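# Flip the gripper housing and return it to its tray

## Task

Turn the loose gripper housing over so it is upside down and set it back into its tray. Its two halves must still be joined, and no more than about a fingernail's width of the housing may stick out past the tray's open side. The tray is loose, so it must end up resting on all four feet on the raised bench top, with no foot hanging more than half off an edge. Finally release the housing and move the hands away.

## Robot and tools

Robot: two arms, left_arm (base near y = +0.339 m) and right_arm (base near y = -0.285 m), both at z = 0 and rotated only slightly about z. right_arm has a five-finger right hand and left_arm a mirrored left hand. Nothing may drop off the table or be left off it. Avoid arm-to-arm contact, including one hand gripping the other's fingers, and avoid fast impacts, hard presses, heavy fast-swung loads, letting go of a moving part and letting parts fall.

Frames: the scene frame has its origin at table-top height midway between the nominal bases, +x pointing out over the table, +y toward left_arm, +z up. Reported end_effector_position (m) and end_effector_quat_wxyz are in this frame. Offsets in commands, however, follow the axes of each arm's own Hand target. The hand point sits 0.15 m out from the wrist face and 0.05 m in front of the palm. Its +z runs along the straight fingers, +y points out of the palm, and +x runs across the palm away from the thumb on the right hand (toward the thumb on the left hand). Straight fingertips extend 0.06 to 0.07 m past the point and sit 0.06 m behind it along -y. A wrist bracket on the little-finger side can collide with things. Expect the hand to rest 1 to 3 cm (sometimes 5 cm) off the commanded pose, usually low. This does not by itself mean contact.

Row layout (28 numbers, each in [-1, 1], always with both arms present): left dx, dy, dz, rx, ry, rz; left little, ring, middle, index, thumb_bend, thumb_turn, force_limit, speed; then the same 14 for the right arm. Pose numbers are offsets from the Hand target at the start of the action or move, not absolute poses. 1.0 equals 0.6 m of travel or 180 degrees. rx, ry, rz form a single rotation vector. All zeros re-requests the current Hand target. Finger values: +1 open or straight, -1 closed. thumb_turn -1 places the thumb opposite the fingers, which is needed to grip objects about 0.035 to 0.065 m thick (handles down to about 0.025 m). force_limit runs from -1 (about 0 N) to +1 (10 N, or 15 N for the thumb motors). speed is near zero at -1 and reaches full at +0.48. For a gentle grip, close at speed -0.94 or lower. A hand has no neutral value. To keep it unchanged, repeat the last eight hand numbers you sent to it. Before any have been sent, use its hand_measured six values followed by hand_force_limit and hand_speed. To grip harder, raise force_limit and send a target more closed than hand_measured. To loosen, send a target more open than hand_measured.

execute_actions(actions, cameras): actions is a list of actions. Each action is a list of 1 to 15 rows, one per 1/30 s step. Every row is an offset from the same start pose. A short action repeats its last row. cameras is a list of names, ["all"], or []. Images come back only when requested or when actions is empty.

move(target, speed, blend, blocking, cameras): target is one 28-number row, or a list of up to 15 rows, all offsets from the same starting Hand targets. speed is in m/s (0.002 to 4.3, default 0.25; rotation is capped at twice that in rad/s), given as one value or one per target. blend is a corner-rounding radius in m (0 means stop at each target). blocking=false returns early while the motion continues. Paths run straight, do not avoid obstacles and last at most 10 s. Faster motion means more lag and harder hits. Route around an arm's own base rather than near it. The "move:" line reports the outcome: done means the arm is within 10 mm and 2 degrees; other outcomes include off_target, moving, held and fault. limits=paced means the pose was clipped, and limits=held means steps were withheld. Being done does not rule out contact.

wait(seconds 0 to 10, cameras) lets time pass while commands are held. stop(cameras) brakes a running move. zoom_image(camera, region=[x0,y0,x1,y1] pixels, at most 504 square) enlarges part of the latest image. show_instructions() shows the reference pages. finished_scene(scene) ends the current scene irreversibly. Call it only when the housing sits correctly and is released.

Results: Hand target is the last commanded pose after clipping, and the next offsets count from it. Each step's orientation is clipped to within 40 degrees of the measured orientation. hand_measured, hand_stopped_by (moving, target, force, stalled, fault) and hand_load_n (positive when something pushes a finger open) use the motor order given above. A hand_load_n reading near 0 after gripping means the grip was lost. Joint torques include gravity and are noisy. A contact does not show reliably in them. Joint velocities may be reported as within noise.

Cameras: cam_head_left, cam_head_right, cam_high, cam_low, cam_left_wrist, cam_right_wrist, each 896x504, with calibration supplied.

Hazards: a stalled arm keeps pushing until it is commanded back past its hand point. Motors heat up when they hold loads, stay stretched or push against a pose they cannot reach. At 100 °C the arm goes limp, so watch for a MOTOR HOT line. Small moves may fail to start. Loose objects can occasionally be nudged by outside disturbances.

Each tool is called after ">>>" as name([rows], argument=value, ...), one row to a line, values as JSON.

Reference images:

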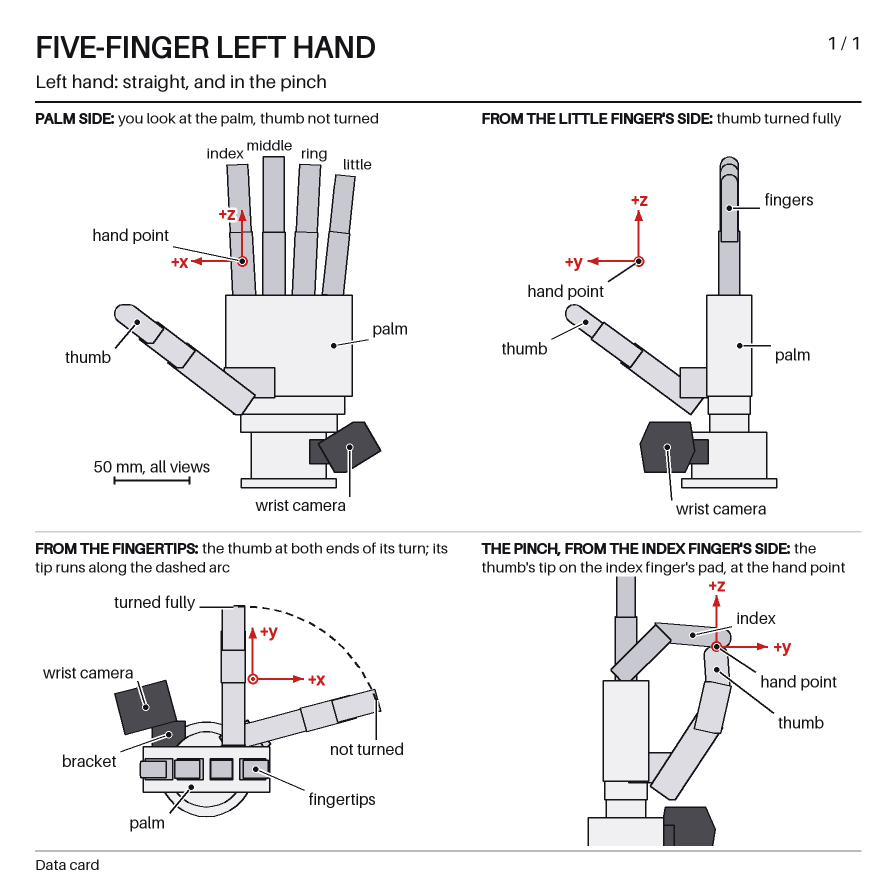

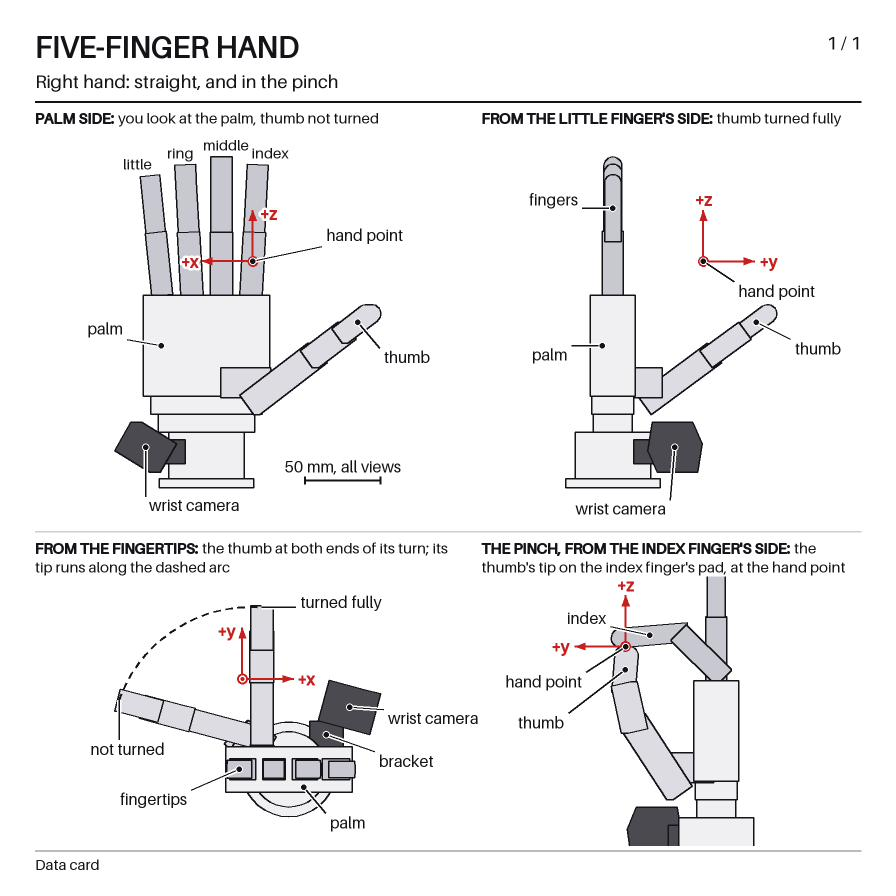

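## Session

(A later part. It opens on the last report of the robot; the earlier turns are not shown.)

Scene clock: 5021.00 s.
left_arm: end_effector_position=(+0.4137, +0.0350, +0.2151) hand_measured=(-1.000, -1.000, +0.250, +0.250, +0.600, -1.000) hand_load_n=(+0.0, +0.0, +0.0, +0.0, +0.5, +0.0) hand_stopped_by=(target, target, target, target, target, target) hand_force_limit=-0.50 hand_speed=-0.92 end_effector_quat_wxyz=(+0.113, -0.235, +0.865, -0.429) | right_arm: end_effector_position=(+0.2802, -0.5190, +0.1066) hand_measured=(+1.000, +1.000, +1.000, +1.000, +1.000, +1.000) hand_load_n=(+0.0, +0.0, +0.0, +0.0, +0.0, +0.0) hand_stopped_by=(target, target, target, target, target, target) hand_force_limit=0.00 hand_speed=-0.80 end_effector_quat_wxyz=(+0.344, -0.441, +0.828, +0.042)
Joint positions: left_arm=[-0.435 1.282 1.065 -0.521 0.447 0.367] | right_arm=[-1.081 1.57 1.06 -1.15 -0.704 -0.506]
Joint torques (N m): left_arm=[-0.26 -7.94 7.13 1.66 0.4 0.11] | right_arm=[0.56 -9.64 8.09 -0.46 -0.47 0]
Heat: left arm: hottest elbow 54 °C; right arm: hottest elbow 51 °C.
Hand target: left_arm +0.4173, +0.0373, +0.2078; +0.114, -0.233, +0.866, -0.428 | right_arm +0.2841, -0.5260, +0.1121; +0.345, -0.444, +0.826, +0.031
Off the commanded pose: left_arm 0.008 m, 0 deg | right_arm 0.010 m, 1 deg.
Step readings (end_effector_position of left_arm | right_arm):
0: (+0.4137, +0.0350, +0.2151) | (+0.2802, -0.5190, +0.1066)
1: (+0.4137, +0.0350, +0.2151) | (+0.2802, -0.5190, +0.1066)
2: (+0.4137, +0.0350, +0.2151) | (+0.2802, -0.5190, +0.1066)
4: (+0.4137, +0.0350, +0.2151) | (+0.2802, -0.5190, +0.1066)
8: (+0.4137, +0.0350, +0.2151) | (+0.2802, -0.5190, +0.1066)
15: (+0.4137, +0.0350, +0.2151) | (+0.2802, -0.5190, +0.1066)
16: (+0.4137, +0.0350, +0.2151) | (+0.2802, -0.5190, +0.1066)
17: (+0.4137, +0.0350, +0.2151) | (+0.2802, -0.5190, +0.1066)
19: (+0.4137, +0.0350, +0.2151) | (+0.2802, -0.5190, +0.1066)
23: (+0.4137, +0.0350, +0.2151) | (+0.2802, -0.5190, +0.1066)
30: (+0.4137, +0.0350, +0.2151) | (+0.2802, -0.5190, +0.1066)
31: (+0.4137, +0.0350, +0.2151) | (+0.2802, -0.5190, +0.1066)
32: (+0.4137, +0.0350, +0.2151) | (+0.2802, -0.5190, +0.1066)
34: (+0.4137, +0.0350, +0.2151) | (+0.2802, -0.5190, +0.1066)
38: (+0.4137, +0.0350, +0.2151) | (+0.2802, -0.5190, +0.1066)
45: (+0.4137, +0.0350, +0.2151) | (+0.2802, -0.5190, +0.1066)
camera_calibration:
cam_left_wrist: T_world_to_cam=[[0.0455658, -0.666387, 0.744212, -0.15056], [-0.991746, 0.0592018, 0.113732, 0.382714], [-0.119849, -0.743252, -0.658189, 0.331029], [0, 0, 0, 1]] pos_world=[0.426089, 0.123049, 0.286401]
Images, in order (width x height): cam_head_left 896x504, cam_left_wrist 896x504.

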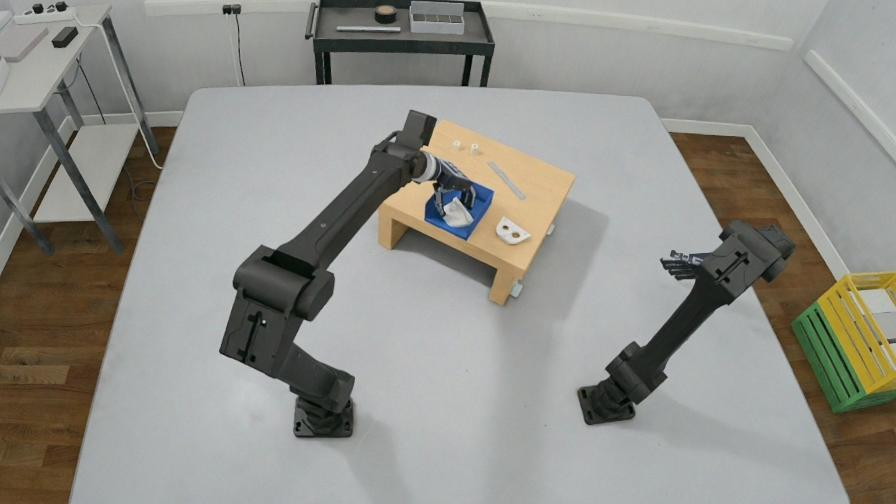

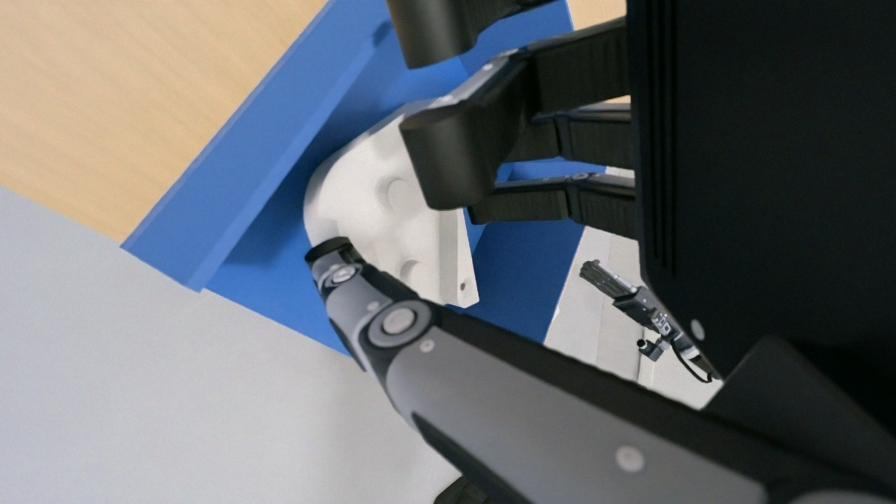

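>>> execute_actions(actions=[], cameras=["cam_head_right","cam_high","cam_low"])

>>> zoom_image(camera="cam_high", region=[385, 130, 475, 200])

>>> zoom_image(camera="cam_low", region=[450, 180, 600, 280])

>>> zoom_image(camera="cam_head_right", region=[420, 160, 520, 240])

Scene clock: 5051.63 s.
left_arm: end_effector_position=(+0.4137, +0.0350, +0.2151) hand_measured=(-1.000, -1.000, +0.250, +0.250, +0.600, -1.000) hand_load_n=(+0.0, +0.0, +0.0, +0.0, +0.0, +0.0) hand_stopped_by=(target, target, target, target, target, target) hand_force_limit=-0.50 hand_speed=-0.92 end_effector_quat_wxyz=(+0.113, -0.235, +0.865, -0.429) | right_arm: end_effector_position=(+0.2802, -0.5190, +0.1066) hand_measured=(+1.000, +1.000, +1.000, +1.000, +1.000, +1.000) hand_load_n=(+0.0, +0.0, +0.0, +0.0, +0.0, +0.0) hand_stopped_by=(target, target, target, target, target, target) hand_force_limit=0.00 hand_speed=-0.80 end_effector_quat_wxyz=(+0.344, -0.441, +0.828, +0.042)
Joint positions: left_arm=[-0.435 1.282 1.065 -0.521 0.447 0.367] | right_arm=[-1.081 1.57 1.06 -1.15 -0.704 -0.506]
Joint velocities: within noise
Joint torques (N m): left_arm=[-0.26 -7.88 7.12 1.66 0.4 0.1] | right_arm=[0.56 -9.58 8.08 -0.46 -0.47 0]
Motor temperatures (°C): left_arm=[35 37 54 34 39 32] | right_arm=[37 39 51 35 35 33]
Heat: left arm: hottest elbow 54 °C; right arm: hottest elbow 51 °C.
Hand target: left_arm +0.4173, +0.0373, +0.2078; +0.114, -0.233, +0.866, -0.428 | right_arm +0.2841, -0.5260, +0.1121; +0.345, -0.444, +0.826, +0.031
Off the commanded pose: left_arm 0.008 m, 0 deg | right_arm 0.010 m, 1 deg.
Images, in order (width x height): cam_head_right 896x504, cam_high 896x504, cam_low 896x504.

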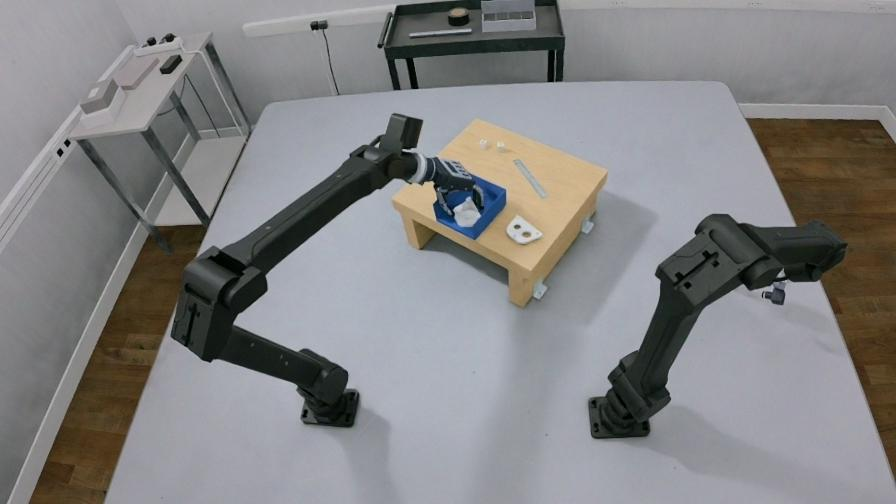

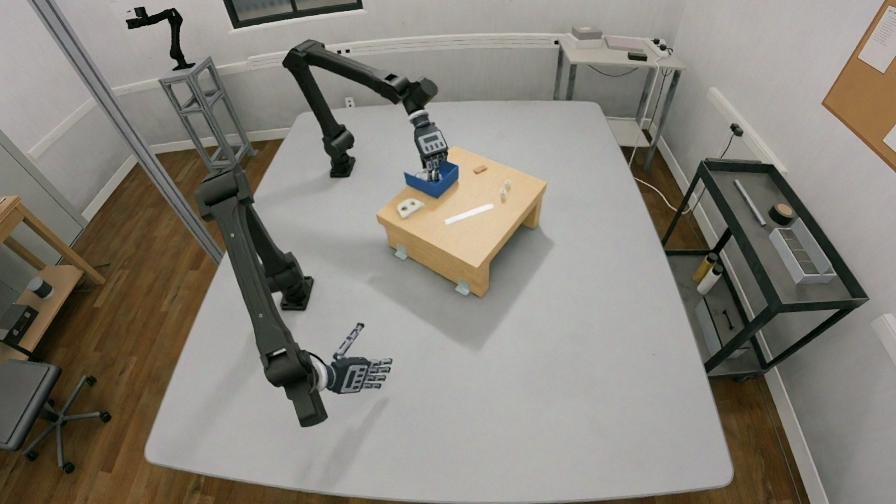

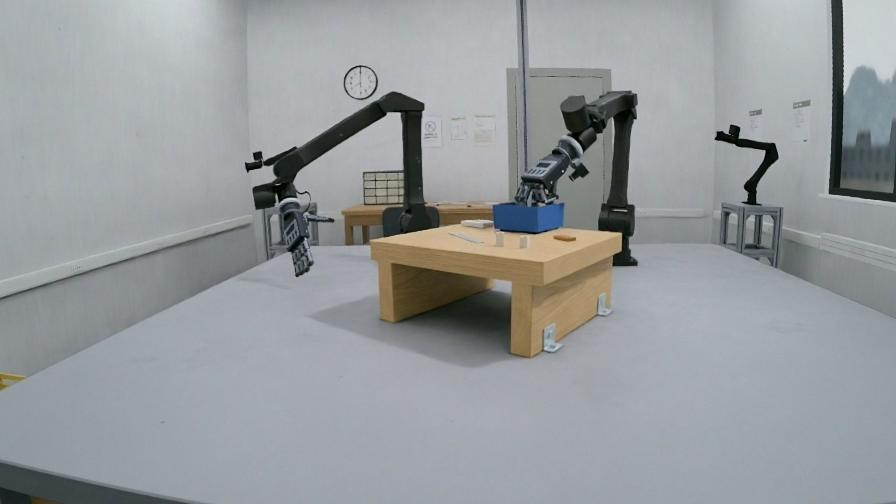

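Scaled by 5.600 from the camera's 896x504 image, which has a finer 1280x720 frame.

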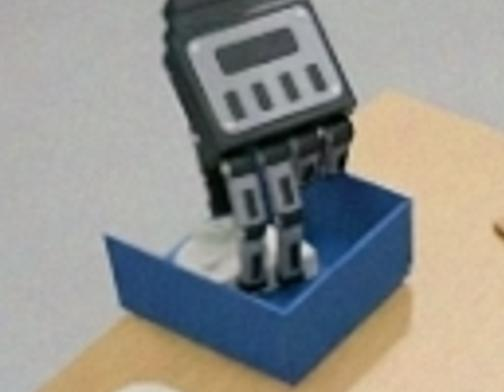

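Scaled by 3.360 from the camera's 896x504 image, which has a finer 1280x720 frame.

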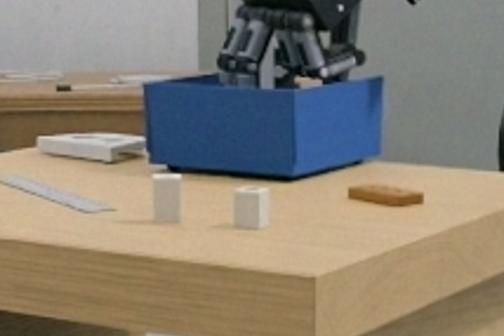

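Scaled by 5.040 from the camera's 896x504 image, which has a finer 1280x720 frame.

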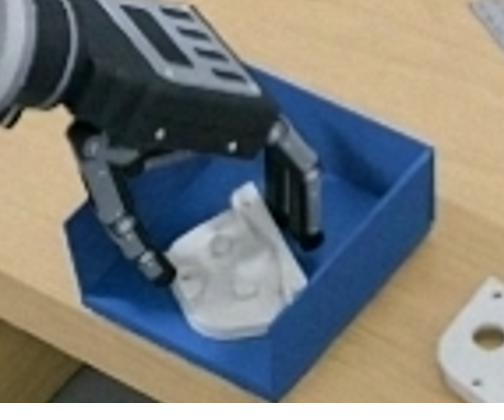

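>>> execute_actions([
  [[0,0,0,0,0,0,-1,-1,0.25,0.25,0.5,-1,-0.6,-0.92,0,0,0,0,0,0,1,1,1,1,1,1,0,-0.8]],
  [[0,0,0,0,0,0,-1,-1,0.25,0.25,0.5,-1,-0.6,-0.92,0,0,0,0,0,0,1,1,1,1,1,1,0,-0.8]],
], cameras=["cam_head_right","cam_left_wrist","cam_head_left"])

>>> zoom_image(camera="cam_head_right", region=[420, 160, 520, 240])

>>> zoom_image(camera="cam_left_wrist", region=[180, 40, 560, 340])

>>> zoom_image(camera="cam_head_left", region=[410, 160, 510, 245])

Scene clock: 5072.63 s.
left_arm: end_effector_position=(+0.4138, +0.0352, +0.2151) hand_measured=(-1.000, -1.000, +0.250, +0.250, +0.500, -1.000) hand_load_n=(+0.0, +0.0, +0.5, +0.0, +0.5, +0.0) hand_stopped_by=(target, target, target, target, target, target) hand_force_limit=-0.60 hand_speed=-0.92 end_effector_quat_wxyz=(+0.113, -0.235, +0.865, -0.429) | right_arm: end_effector_position=(+0.2802, -0.5190, +0.1066) hand_measured=(+1.000, +1.000, +1.000, +1.000, +1.000, +1.000) hand_load_n=(+0.0, +0.0, +0.0, +0.0, +0.0, +0.0) hand_stopped_by=(target, target, target, target, target, target) hand_force_limit=0.00 hand_speed=-0.80 end_effector_quat_wxyz=(+0.344, -0.441, +0.828, +0.042)
Joint positions: left_arm=[-0.435 1.282 1.065 -0.521 0.447 0.367] | right_arm=[-1.081 1.57 1.06 -1.15 -0.704 -0.506]
Joint torques (N m): left_arm=[-0.26 -7.88 7.15 1.69 0.4 0.1] | right_arm=[0.56 -9.64 8.08 -0.47 -0.47 0]
Heat: left arm: hottest elbow 53 °C; right arm: hottest elbow 51 °C.
Hand target: left_arm +0.4174, +0.0375, +0.2078; +0.114, -0.233, +0.866, -0.427 | right_arm +0.2841, -0.5260, +0.1121; +0.345, -0.444, +0.826, +0.031
Off the commanded pose: left_arm 0.008 m, 0 deg | right_arm 0.010 m, 1 deg.
Step readings (end_effector_position of left_arm | right_arm):
0: (+0.4137, +0.0350, +0.2151) | (+0.2802, -0.5190, +0.1066)
1: (+0.4137, +0.0350, +0.2151) | (+0.2802, -0.5190, +0.1066)
2: (+0.4137, +0.0350, +0.2151) | (+0.2802, -0.5190, +0.1066)
4: (+0.4137, +0.0350, +0.2151) | (+0.2802, -0.5190, +0.1066)
8: (+0.4137, +0.0350, +0.2151) | (+0.2802, -0.5190, +0.1066)
15: (+0.4137, +0.0350, +0.2151) | (+0.2802, -0.5190, +0.1066)
16: (+0.4137, +0.0350, +0.2151) | (+0.2802, -0.5190, +0.1066)
17: (+0.4137, +0.0350, +0.2151) | (+0.2802, -0.5190, +0.1066)
19: (+0.4137, +0.0350, +0.2151) | (+0.2802, -0.5190, +0.1066)
23: (+0.4137, +0.0350, +0.2151) | (+0.2802, -0.5190, +0.1066)
30: (+0.4138, +0.0352, +0.2151) | (+0.2802, -0.5190, +0.1066)
camera_calibration:
cam_left_wrist: T_world_to_cam=[[0.0457745, -0.666338, 0.744243, -0.150535], [-0.991773, 0.0588454, 0.113684, 0.38287], [-0.119548, -0.743324, -0.658163, 0.331062], [0, 0, 0, 1]] pos_world=[0.426189, 0.123249, 0.286401]
Images, in order (width x height): cam_head_left 896x504, cam_head_right 896x504, cam_left_wrist 896x504.

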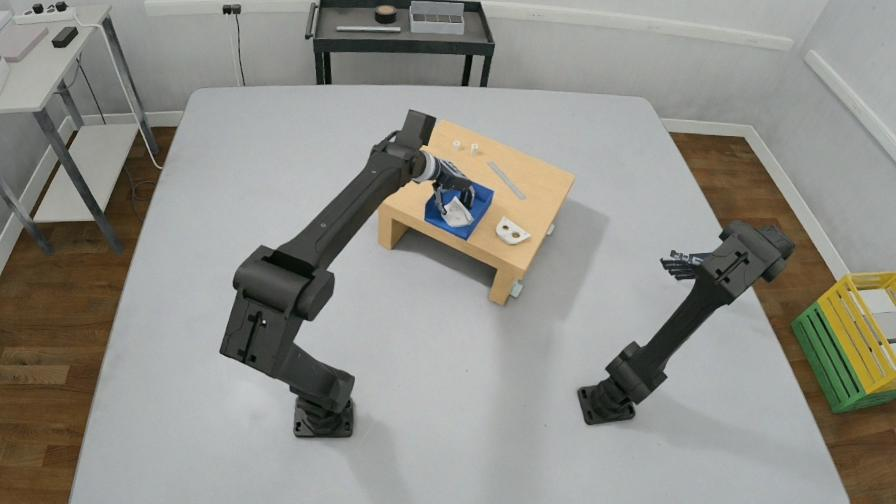

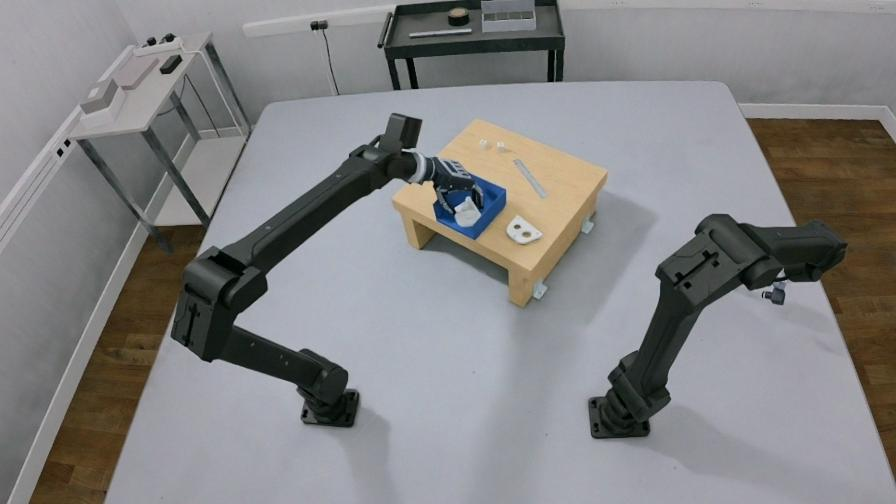

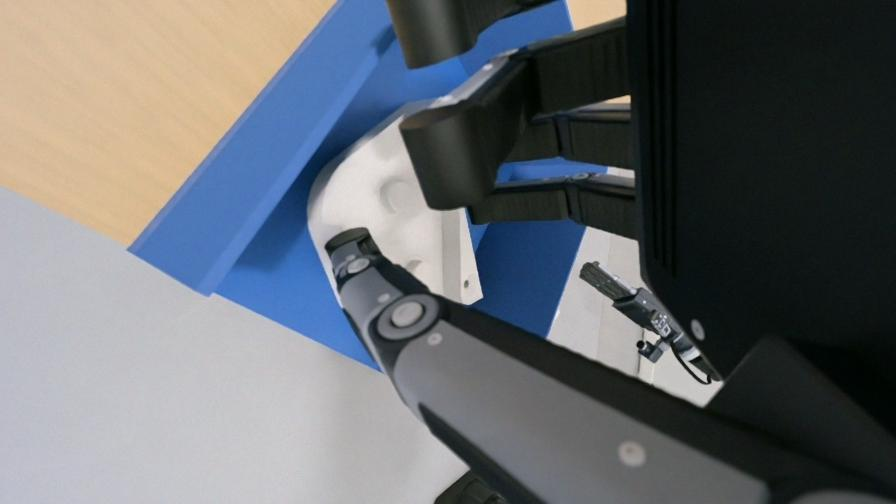

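Scaled by 5.040 from the camera's 896x504 image, which has a finer 1280x720 frame.

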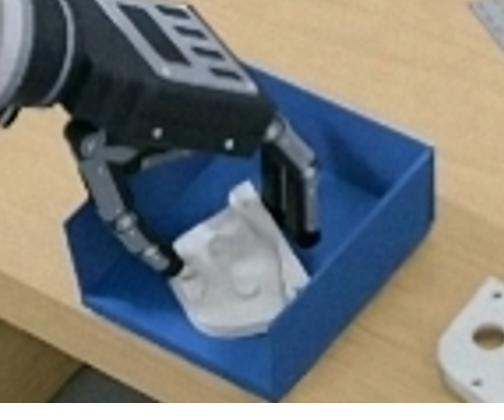

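Scaled by 1.326 from the camera's 896x504 image, which has a finer 1280x720 frame.

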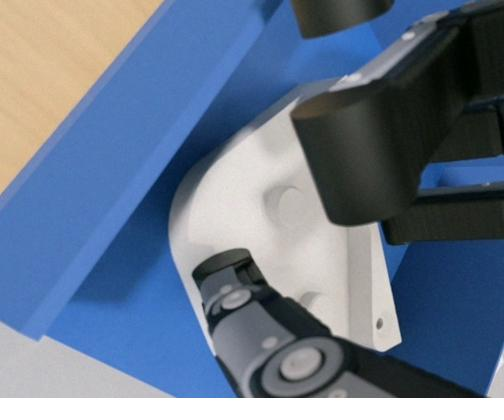

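Scaled by 5.040 from the camera's 896x504 image, which has a finer 1280x720 frame.

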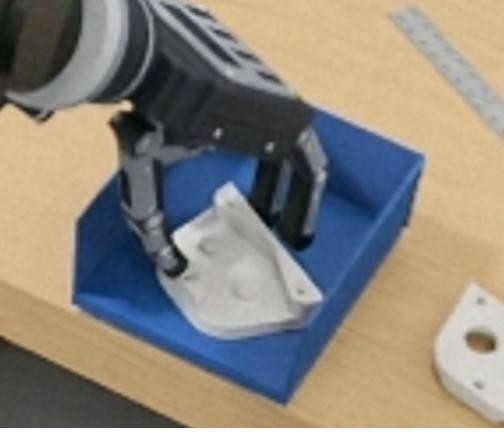

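>>> zoom_image(camera="cam_left_wrist", region=[420, 240, 520, 320])

>>> zoom_image(camera="cam_left_wrist", region=[380, 70, 480, 150])

Scaled by 5.040 from the camera's 896x504 image, which has a finer 1280x720 frame.

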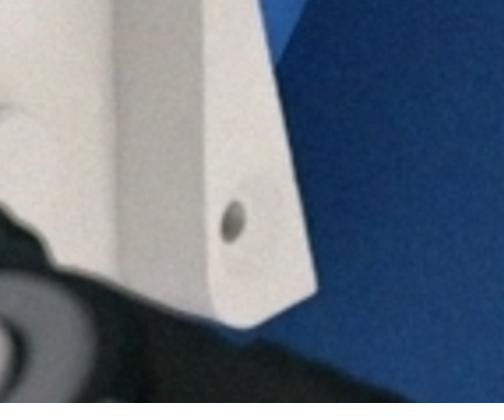

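Scaled by 5.040 from the camera's 896x504 image, which has a finer 1280x720 frame.

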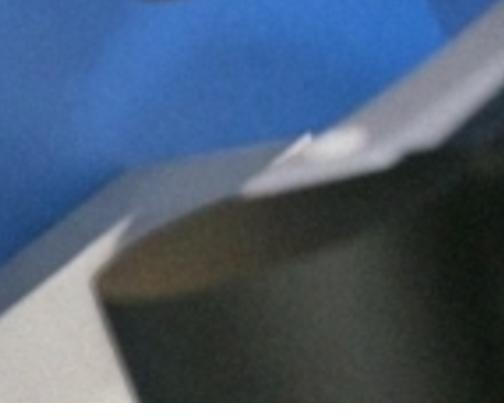

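>>> execute_actions([
  [[0,0,0,0,0,0,-1,-1,0.25,0.25,1,-1,-0.5,-0.7,0,0,0,0,0,0,1,1,1,1,1,1,0,-0.8]],
  [[0,0,0,0,0,0,-1,-1,0.25,0.25,1,-1,-0.5,-0.7,0,0,0,0,0,0,1,1,1,1,1,1,0,-0.8]],
  [[0,0,0,0,0,0,-1,-1,0.5,0.5,1,-1,-0.5,-0.7,0,0,0,0,0,0,1,1,1,1,1,1,0,-0.8]],
  [[0,0,0,0,0,0,-1,-1,0.5,0.5,1,-1,-0.5,-0.7,0,0,0,0,0,0,1,1,1,1,1,1,0,-0.8]],
], cameras=["cam_left_wrist"])

Scene clock: 5147.23 s.
left_arm: end_effector_position=(+0.4141, +0.0350, +0.2153) hand_measured=(-1.000, -1.000, +0.500, +0.500, +1.000, -1.000) hand_load_n=(+0.0, +0.0, +0.0, +0.0, +0.0, +0.0) hand_stopped_by=(target, target, target, target, target, target) hand_force_limit=-0.50 hand_speed=-0.70 end_effector_quat_wxyz=(+0.113, -0.234, +0.865, -0.429) | right_arm: end_effector_position=(+0.2802, -0.5190, +0.1066) hand_measured=(+1.000, +1.000, +1.000, +1.000, +1.000, +1.000) hand_load_n=(+0.0, +0.0, +0.0, +0.0, -0.5, +0.0) hand_stopped_by=(target, target, target, target, target, target) hand_force_limit=0.00 hand_speed=-0.80 end_effector_quat_wxyz=(+0.344, -0.441, +0.828, +0.042)
Joint positions: left_arm=[-0.435 1.282 1.065 -0.52 0.447 0.368] | right_arm=[-1.081 1.57 1.06 -1.15 -0.704 -0.506]
Joint torques (N m): left_arm=[-0.32 -7.88 7.1 1.63 0.38 0.09] | right_arm=[0.56 -9.64 8.09 -0.47 -0.47 0.01]
Heat: left arm: hottest elbow 53 °C; right arm: hottest elbow 51 °C.
Hand target: left_arm +0.4174, +0.0374, +0.2078; +0.114, -0.233, +0.866, -0.428 | right_arm +0.2841, -0.5260, +0.1121; +0.345, -0.444, +0.826, +0.031
Off the commanded pose: left_arm 0.009 m, 0 deg | right_arm 0.010 m, 1 deg.
Step readings (end_effector_position of left_arm | right_arm):
0: (+0.4138, +0.0352, +0.2151) | (+0.2802, -0.5190, +0.1066)
1: (+0.4138, +0.0352, +0.2151) | (+0.2802, -0.5190, +0.1066)
2: (+0.4138, +0.0352, +0.2151) | (+0.2802, -0.5190, +0.1066)
4: (+0.4139, +0.0350, +0.2153) | (+0.2802, -0.5190, +0.1066)
8: (+0.4140, +0.0350, +0.2153) | (+0.2802, -0.5190, +0.1066)
15: (+0.4140, +0.0350, +0.2153) | (+0.2802, -0.5190, +0.1066)
16: (+0.4140, +0.0350, +0.2153) | (+0.2802, -0.5190, +0.1066)
17: (+0.4140, +0.0350, +0.2153) | (+0.2802, -0.5190, +0.1066)
19: (+0.4140, +0.0350, +0.2153) | (+0.2802, -0.5190, +0.1066)
23: (+0.4140, +0.0350, +0.2153) | (+0.2802, -0.5190, +0.1066)
30: (+0.4140, +0.0350, +0.2153) | (+0.2802, -0.5190, +0.1066)
31: (+0.4140, +0.0350, +0.2153) | (+0.2802, -0.5190, +0.1066)
32: (+0.4140, +0.0350, +0.2153) | (+0.2802, -0.5190, +0.1066)
34: (+0.4140, +0.0350, +0.2153) | (+0.2802, -0.5190, +0.1066)
38: (+0.4140, +0.0350, +0.2153) | (+0.2802, -0.5190, +0.1066)
45: (+0.4141, +0.0350, +0.2153) | (+0.2802, -0.5190, +0.1066)
46: (+0.4141, +0.0350, +0.2153) | (+0.2802, -0.5190, +0.1066)
47: (+0.4141, +0.0350, +0.2153) | (+0.2802, -0.5190, +0.1066)
49: (+0.4141, +0.0350, +0.2153) | (+0.2802, -0.5190, +0.1066)
53: (+0.4141, +0.0350, +0.2153) | (+0.2802, -0.5190, +0.1066)
60: (+0.4141, +0.0350, +0.2153) | (+0.2802, -0.5190, +0.1066)
camera_calibration:
cam_left_wrist: T_world_to_cam=[[0.0439536, -0.665907, 0.744739, -0.15018], [-0.991919, 0.0597216, 0.111942, 0.383508], [-0.11902, -0.743641, -0.6579, 0.330882], [0, 0, 0, 1]] pos_world=[0.426391, 0.123148, 0.286601]
Images, in order (width x height): cam_left_wrist 896x504.

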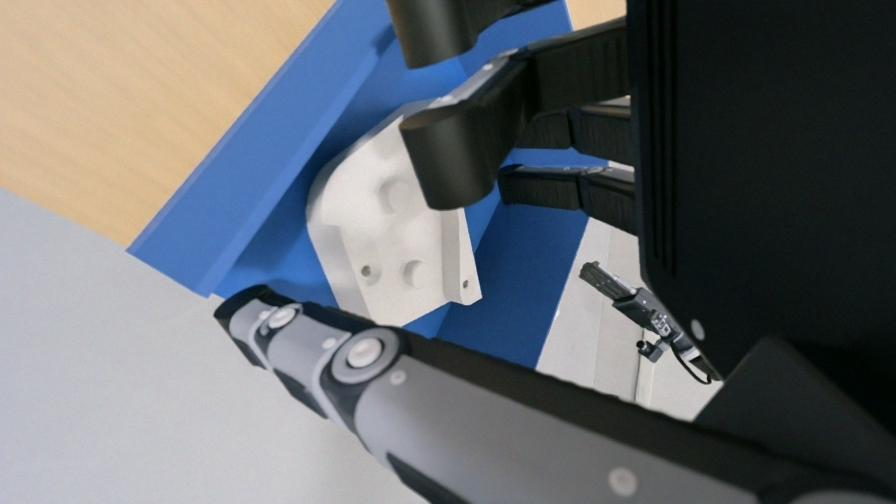

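>>> move(target=[0.0,-0.1191,-0.0913,0,0,0,-1,-1,0.6,0.6,1,-1,-0.5,-0.5,0,0,0,0,0,0,1,1,1,1,1,1,0,-0.8], speed=0.06, cameras=["cam_head_left","cam_head_right"])

>>> zoom_image(camera="cam_head_left", region=[410, 160, 510, 245])

>>> zoom_image(camera="cam_head_right", region=[420, 160, 520, 240])

Scene clock: 5164.27 s.
left_arm: end_effector_position=(+0.4033, +0.0401, +0.2612) hand_measured=(-1.000, -1.000, +0.600, +0.600, +1.000, -1.000) hand_load_n=(+0.0, +0.0, +0.0, +0.0, +0.0, +0.0) hand_stopped_by=(target, target, target, target, target, target) hand_force_limit=-0.50 hand_speed=-0.50 end_effector_quat_wxyz=(+0.089, -0.246, +0.875, -0.408) | right_arm: end_effector_position=(+0.2802, -0.5190, +0.1066) hand_measured=(+1.000, +1.000, +1.000, +1.000, +1.000, +1.000) hand_load_n=(+0.0, -0.5, +0.0, +0.0, +0.0, +0.0) hand_stopped_by=(target, target, target, target, target, target) hand_force_limit=0.00 hand_speed=-0.80 end_effector_quat_wxyz=(+0.344, -0.441, +0.828, +0.042)
Joint positions: left_arm=[-0.435 1.272 1.202 -0.739 0.449 0.368] | right_arm=[-1.081 1.57 1.06 -1.15 -0.704 -0.506]
Joint torques (N m): left_arm=[-0.26 -9.7 12.21 0.76 0.3 0.09] | right_arm=[0.5 -9.58 8.08 -0.47 -0.47 0.01]
Heat: left arm: hottest elbow 53 °C; right arm: hottest elbow 51 °C.
Hand target: left_arm +0.4175, +0.0375, +0.2979; +0.114, -0.233, +0.866, -0.428 | right_arm +0.2841, -0.5260, +0.1121; +0.345, -0.444, +0.826, +0.031
Off the commanded pose: left_arm 0.039 m, 4 deg | right_arm 0.010 m, 1 deg.
move: off_target (left_arm)
Images, in order (width x height): cam_head_left 896x504, cam_head_right 896x504.

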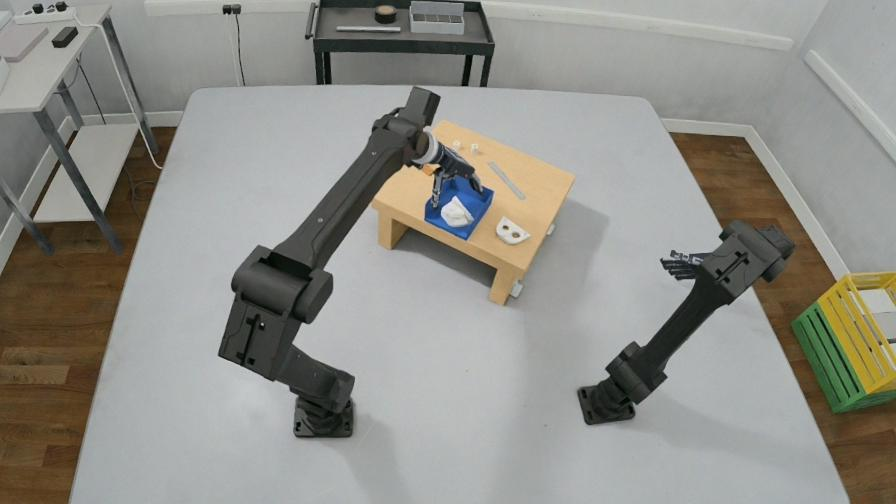

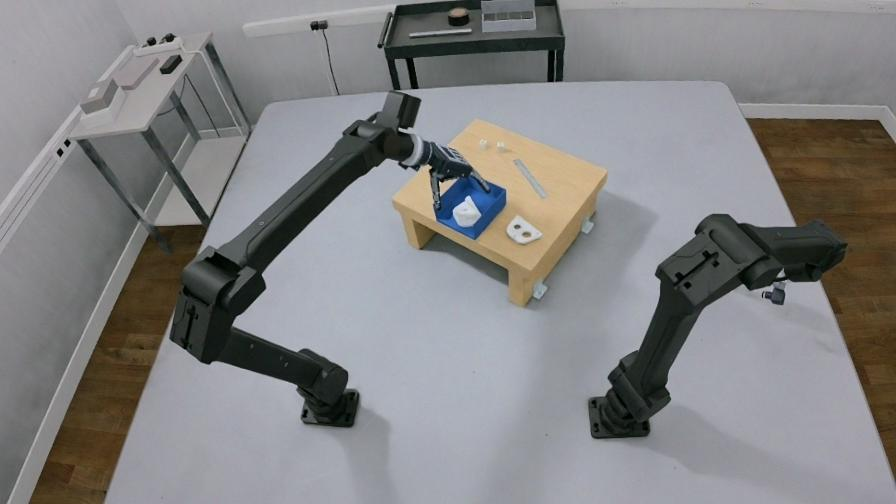

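Scaled by 5.040 from the camera's 896x504 image, which has a finer 1280x720 frame.

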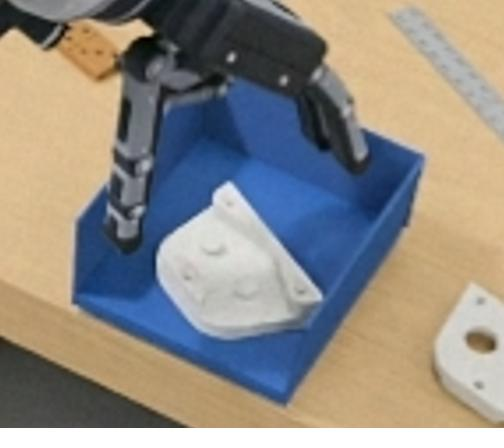

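Scaled by 5.040 from the camera's 896x504 image, which has a finer 1280x720 frame.

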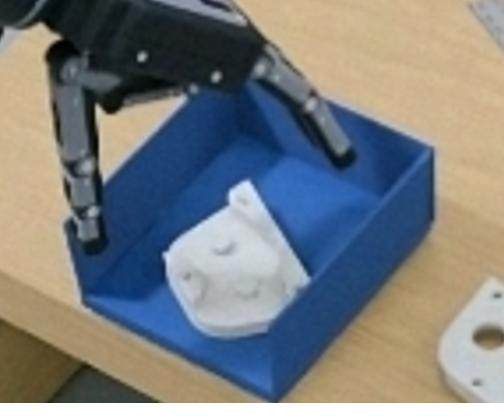

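>>> move([
  [0.0001,-0.0397,-0.0304,0,0,0,-1,-1,0.5,0.5,1,-1,-0.1,-0.5,0,0,0,0,0,0,1,1,1,1,1,1,0,-0.8],
  [0.1809,-0.1013,0.0999,0.0001,-0.0508,-0.0389,-1,-1,0.5,0.5,1,-1,-0.1,-0.5,0,0,0,0,0,0,1,1,1,1,1,1,0,-0.8],
  [0.1807,-0.0153,0.1658,0.0001,-0.0508,-0.0389,-1,-1,0.5,0.5,1,-1,-0.1,-0.5,0,0,0,0,0,0,1,1,1,1,1,1,0,-0.8],
], speed=0.1, cameras=["cam_head_left","cam_left_wrist"])

Scene clock: 5195.33 s.
left_arm: end_effector_position=(+0.3643, -0.0879, +0.2480) hand_measured=(-1.000, -1.000, +0.500, +0.500, +1.000, -1.000) hand_load_n=(+0.0, +0.5, +0.0, +0.0, +0.0, +0.0) hand_stopped_by=(target, target, target, target, target, target) hand_force_limit=-0.10 hand_speed=-0.50 end_effector_quat_wxyz=(+0.157, -0.314, +0.841, -0.412) | right_arm: end_effector_position=(+0.2802, -0.5190, +0.1066) hand_measured=(+1.000, +1.000, +1.000, +1.000, +1.000, +1.000) hand_load_n=(+0.0, +0.0, +0.0, +0.0, +0.0, +0.0) hand_stopped_by=(target, target, target, target, target, target) hand_force_limit=0.00 hand_speed=-0.80 end_effector_quat_wxyz=(+0.344, -0.441, +0.828, +0.042)
Joint positions: left_arm=[-0.793 1.322 1.18 -0.516 0.014 0.018] | right_arm=[-1.081 1.57 1.06 -1.15 -0.704 -0.506]
Joint torques (N m): left_arm=[-0.85 -9.05 7.46 1.77 -0.08 -0.14] | right_arm=[0.62 -9.58 8.08 -0.46 -0.47 0.01]
Motor temperatures (°C): left_arm=[35 37 58 34 39 32] | right_arm=[37 39 51 35 35 33]
Heat: left arm: hottest elbow 58 °C; right arm: hottest elbow 51 °C.
Hand target: left_arm +0.3659, -0.0901, +0.2447; +0.157, -0.319, +0.838, -0.414 | right_arm +0.2841, -0.5260, +0.1121; +0.345, -0.444, +0.826, +0.031
Off the commanded pose: left_arm 0.004 m, 1 deg | right_arm 0.010 m, 1 deg.
move: done
camera_calibration:
cam_left_wrist: T_world_to_cam=[[0.166532, -0.65495, 0.737094, -0.296047], [-0.9857, -0.130096, 0.107101, 0.320127], [0.0257471, -0.744389, -0.66725, 0.204533], [0, 0, 0, 1]] pos_world=[0.359584, 0.0000032307, 0.320403]
Images, in order (width x height): cam_head_left 896x504, cam_left_wrist 896x504.

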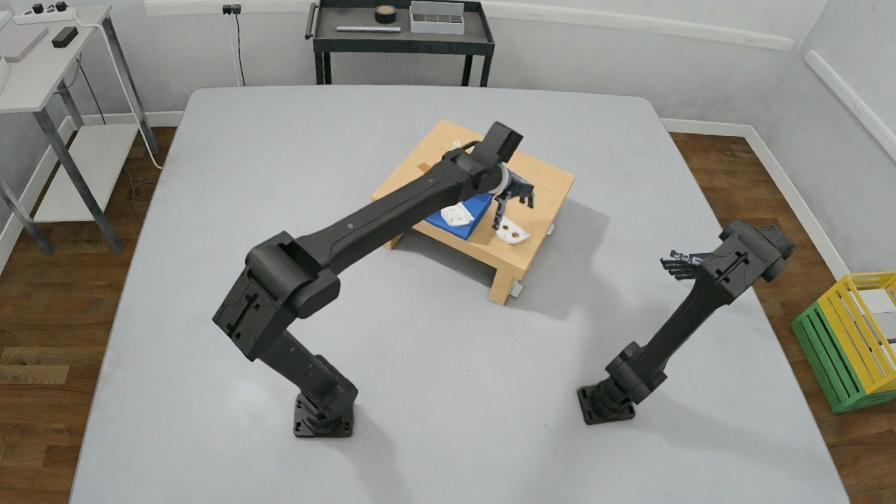

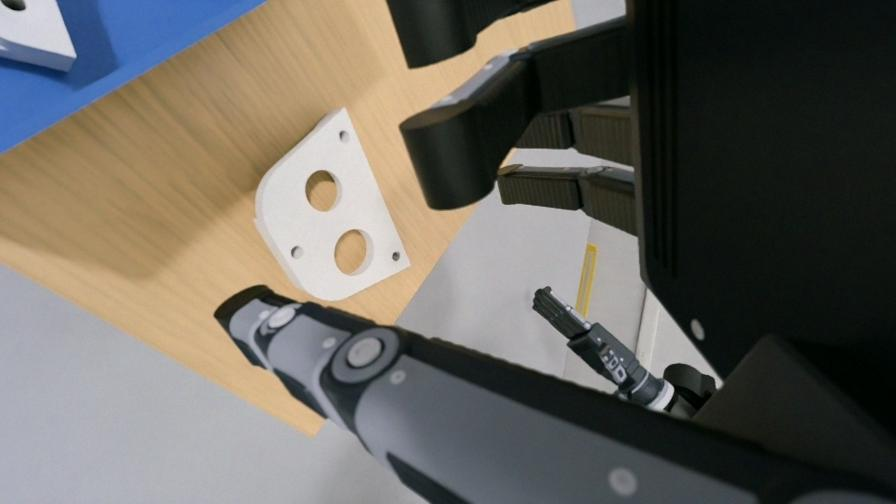

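>>> move(target=[0.0068,0.0513,0.0425,0,0,0,-1,-1,0.5,0.5,1,-1,-0.1,-0.5,0,0,0,0,0,0,1,1,1,1,1,1,0,-0.8], speed=0.08, cameras=["cam_head_left","cam_left_wrist"])

>>> zoom_image(camera="cam_head_left", region=[470, 170, 560, 250])

Scene clock: 5220.07 s.
left_arm: end_effector_position=(+0.3656, -0.0898, +0.2086) hand_measured=(-1.000, -1.000, +0.500, +0.500, +1.000, -1.000) hand_load_n=(+0.0, +0.0, +0.0, +0.0, +0.0, +0.0) hand_stopped_by=(target, target, target, target, target, target) hand_force_limit=-0.10 hand_speed=-0.50 end_effector_quat_wxyz=(+0.159, -0.316, +0.840, -0.412) | right_arm: end_effector_position=(+0.2802, -0.5190, +0.1066) hand_measured=(+1.000, +1.000, +1.000, +1.000, +1.000, +1.000) hand_load_n=(+0.0, +0.0, +0.0, +0.0, +0.0, +0.0) hand_stopped_by=(target, target, target, target, target, target) hand_force_limit=0.00 hand_speed=-0.80 end_effector_quat_wxyz=(+0.344, -0.441, +0.828, +0.042)
Joint positions: left_arm=[-0.796 1.348 1.098 -0.408 0.007 0.013] | right_arm=[-1.081 1.57 1.06 -1.15 -0.704 -0.506]
Joint torques (N m): left_arm=[-1.38 -9.29 7.34 1.8 -0.09 -0.15] | right_arm=[0.56 -9.64 8.08 -0.46 -0.47 0]
Motor temperatures (°C): left_arm=[35 37 57 34 39 32] | right_arm=[37 39 51 35 35 33]
Heat: left arm: hottest elbow 57 °C; right arm: hottest elbow 51 °C.
Hand target: left_arm +0.3638, -0.0940, +0.2050; +0.157, -0.319, +0.838, -0.414 | right_arm +0.2841, -0.5260, +0.1121; +0.345, -0.444, +0.826, +0.031
Off the commanded pose: left_arm 0.006 m, 0 deg | right_arm 0.010 m, 1 deg.
move: done
camera_calibration:
cam_left_wrist: T_world_to_cam=[[0.170345, -0.653317, 0.737672, -0.269883], [-0.984884, -0.136728, 0.106339, 0.3246], [0.0313875, -0.744636, -0.666733, 0.174637], [0, 0, 0, 1]] pos_world=[0.360185, -0.00189657, 0.281003]
Images, in order (width x height): cam_head_left 896x504, cam_left_wrist 896x504.

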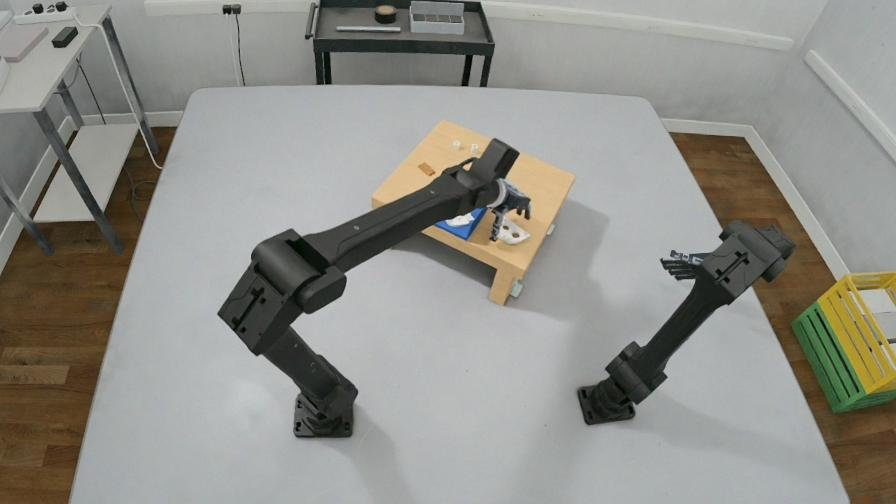

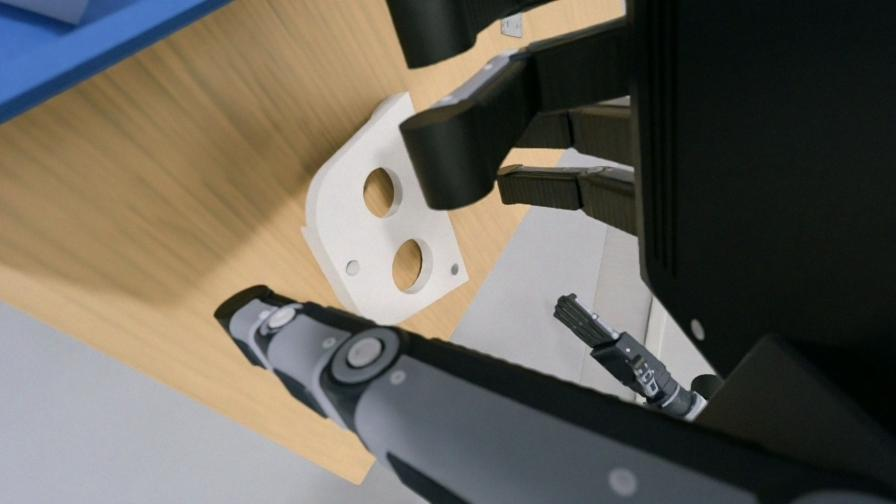

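Scaled by 5.600 from the camera's 896x504 image, which has a finer 1280x720 frame.

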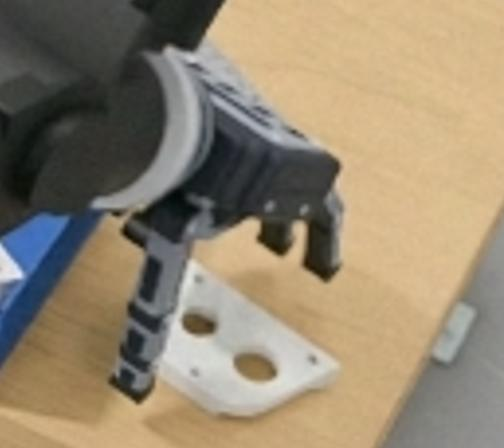

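>>> move(target=[0.0063,0.016,0.0109,0,0,0,-1,-1,0.5,0.5,1,-1,-0.1,-0.5,0,0,0,0,0,0,1,1,1,1,1,1,0,-0.8], speed=0.05, cameras=["cam_head_left","cam_left_wrist"])

>>> zoom_image(camera="cam_head_left", region=[470, 170, 560, 250])

Scene clock: 5232.77 s.
left_arm: end_effector_position=(+0.3627, -0.0922, +0.2009) hand_measured=(-1.000, -1.000, +0.500, +0.500, +1.000, -1.000) hand_load_n=(+0.0, +0.0, +0.0, +0.0, +0.0, +0.5) hand_stopped_by=(target, target, target, target, target, target) hand_force_limit=-0.10 hand_speed=-0.50 end_effector_quat_wxyz=(+0.160, -0.316, +0.838, -0.415) | right_arm: end_effector_position=(+0.2802, -0.5190, +0.1066) hand_measured=(+1.000, +1.000, +1.000, +1.000, +1.000, +1.000) hand_load_n=(+0.0, +0.0, +0.0, +0.0, +0.0, +0.0) hand_stopped_by=(target, target, target, target, target, target) hand_force_limit=0.00 hand_speed=-0.80 end_effector_quat_wxyz=(+0.344, -0.441, +0.828, +0.042)
Joint positions: left_arm=[-0.805 1.35 1.076 -0.376 0 0.008] | right_arm=[-1.081 1.57 1.06 -1.15 -0.704 -0.506]
Joint torques (N m): left_arm=[-1.14 -8.94 7.1 1.87 -0.09 -0.14] | right_arm=[0.56 -9.64 8.09 -0.46 -0.47 0]
Motor temperatures (°C): left_arm=[35 37 56 34 39 32] | right_arm=[37 39 51 35 35 33]
Heat: left arm: hottest elbow 56 °C; right arm: hottest elbow 51 °C.
Hand target: left_arm +0.3606, -0.0961, +0.1933; +0.157, -0.318, +0.838, -0.414 | right_arm +0.2841, -0.5260, +0.1121; +0.345, -0.444, +0.826, +0.031
Off the commanded pose: left_arm 0.009 m, 0 deg | right_arm 0.010 m, 1 deg.
move: done
camera_calibration:
cam_left_wrist: T_world_to_cam=[[0.166458, -0.649502, 0.741916, -0.264341], [-0.985446, -0.135867, 0.102155, 0.3233], [0.034452, -0.748123, -0.662665, 0.16556], [0, 0, 0, 1]] pos_world=[0.356893, -0.00390498, 0.272804]
Images, in order (width x height): cam_head_left 896x504, cam_left_wrist 896x504.

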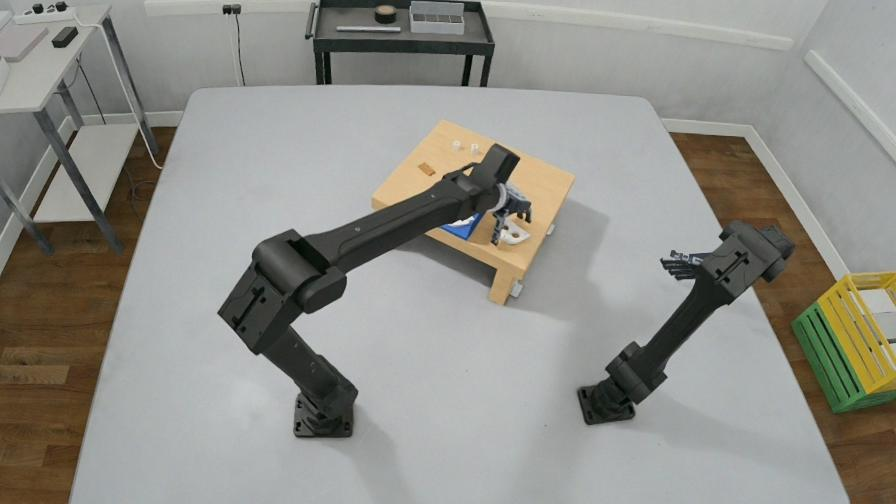

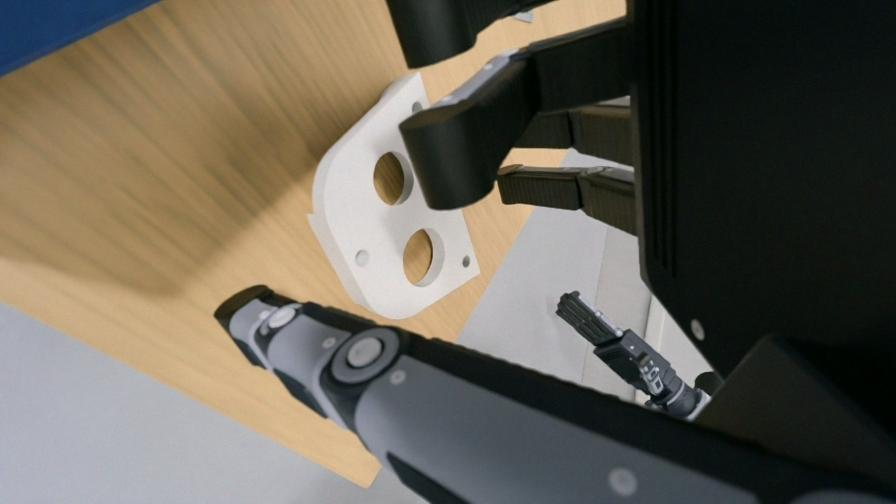

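Scaled by 5.600 from the camera's 896x504 image, which has a finer 1280x720 frame.

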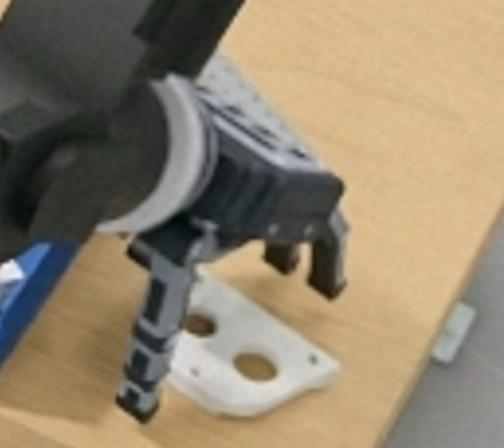

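>>> move(target=[0,0.0079,0.0061,0,0,0,-1,-1,0.5,0.5,1,-1,-0.1,-0.5,0,0,0,0,0,0,1,1,1,1,1,1,0,-0.8], speed=0.05)

Scene clock: 5238.07 s.
left_arm: end_effector_position=(+0.3628, -0.0924, +0.1946) hand_measured=(-1.000, -1.000, +0.500, +0.500, +1.000, -1.000) hand_load_n=(+0.0, +0.0, +0.0, -0.5, +0.0, +0.0) hand_stopped_by=(target, target, target, target, target, target) hand_force_limit=-0.10 hand_speed=-0.50 end_effector_quat_wxyz=(+0.160, -0.316, +0.839, -0.414) | right_arm: end_effector_position=(+0.2802, -0.5190, +0.1066) hand_measured=(+1.000, +1.000, +1.000, +1.000, +1.000, +1.000) hand_load_n=(+0.0, +0.0, +0.0, +0.0, +0.0, +0.0) hand_stopped_by=(target, target, target, target, target, target) hand_force_limit=0.00 hand_speed=-0.80 end_effector_quat_wxyz=(+0.344, -0.441, +0.828, +0.042)
Joint positions: left_arm=[-0.805 1.356 1.064 -0.359 0 0.007] | right_arm=[-1.081 1.57 1.06 -1.15 -0.704 -0.506]
Joint torques (N m): left_arm=[-1.44 -9 7.08 1.94 -0.09 -0.14] | right_arm=[0.56 -9.64 8.09 -0.46 -0.47 0]
Motor temperatures (°C): left_arm=[35 37 56 34 39 32] | right_arm=[37 39 51 35 35 33]
Heat: left arm: hottest elbow 56 °C; right arm: hottest elbow 51 °C.
Hand target: left_arm +0.3606, -0.0962, +0.1873; +0.157, -0.318, +0.838, -0.414 | right_arm +0.2841, -0.5260, +0.1121; +0.345, -0.444, +0.826, +0.031
Off the commanded pose: left_arm 0.008 m, 0 deg | right_arm 0.010 m, 1 deg.
move: done


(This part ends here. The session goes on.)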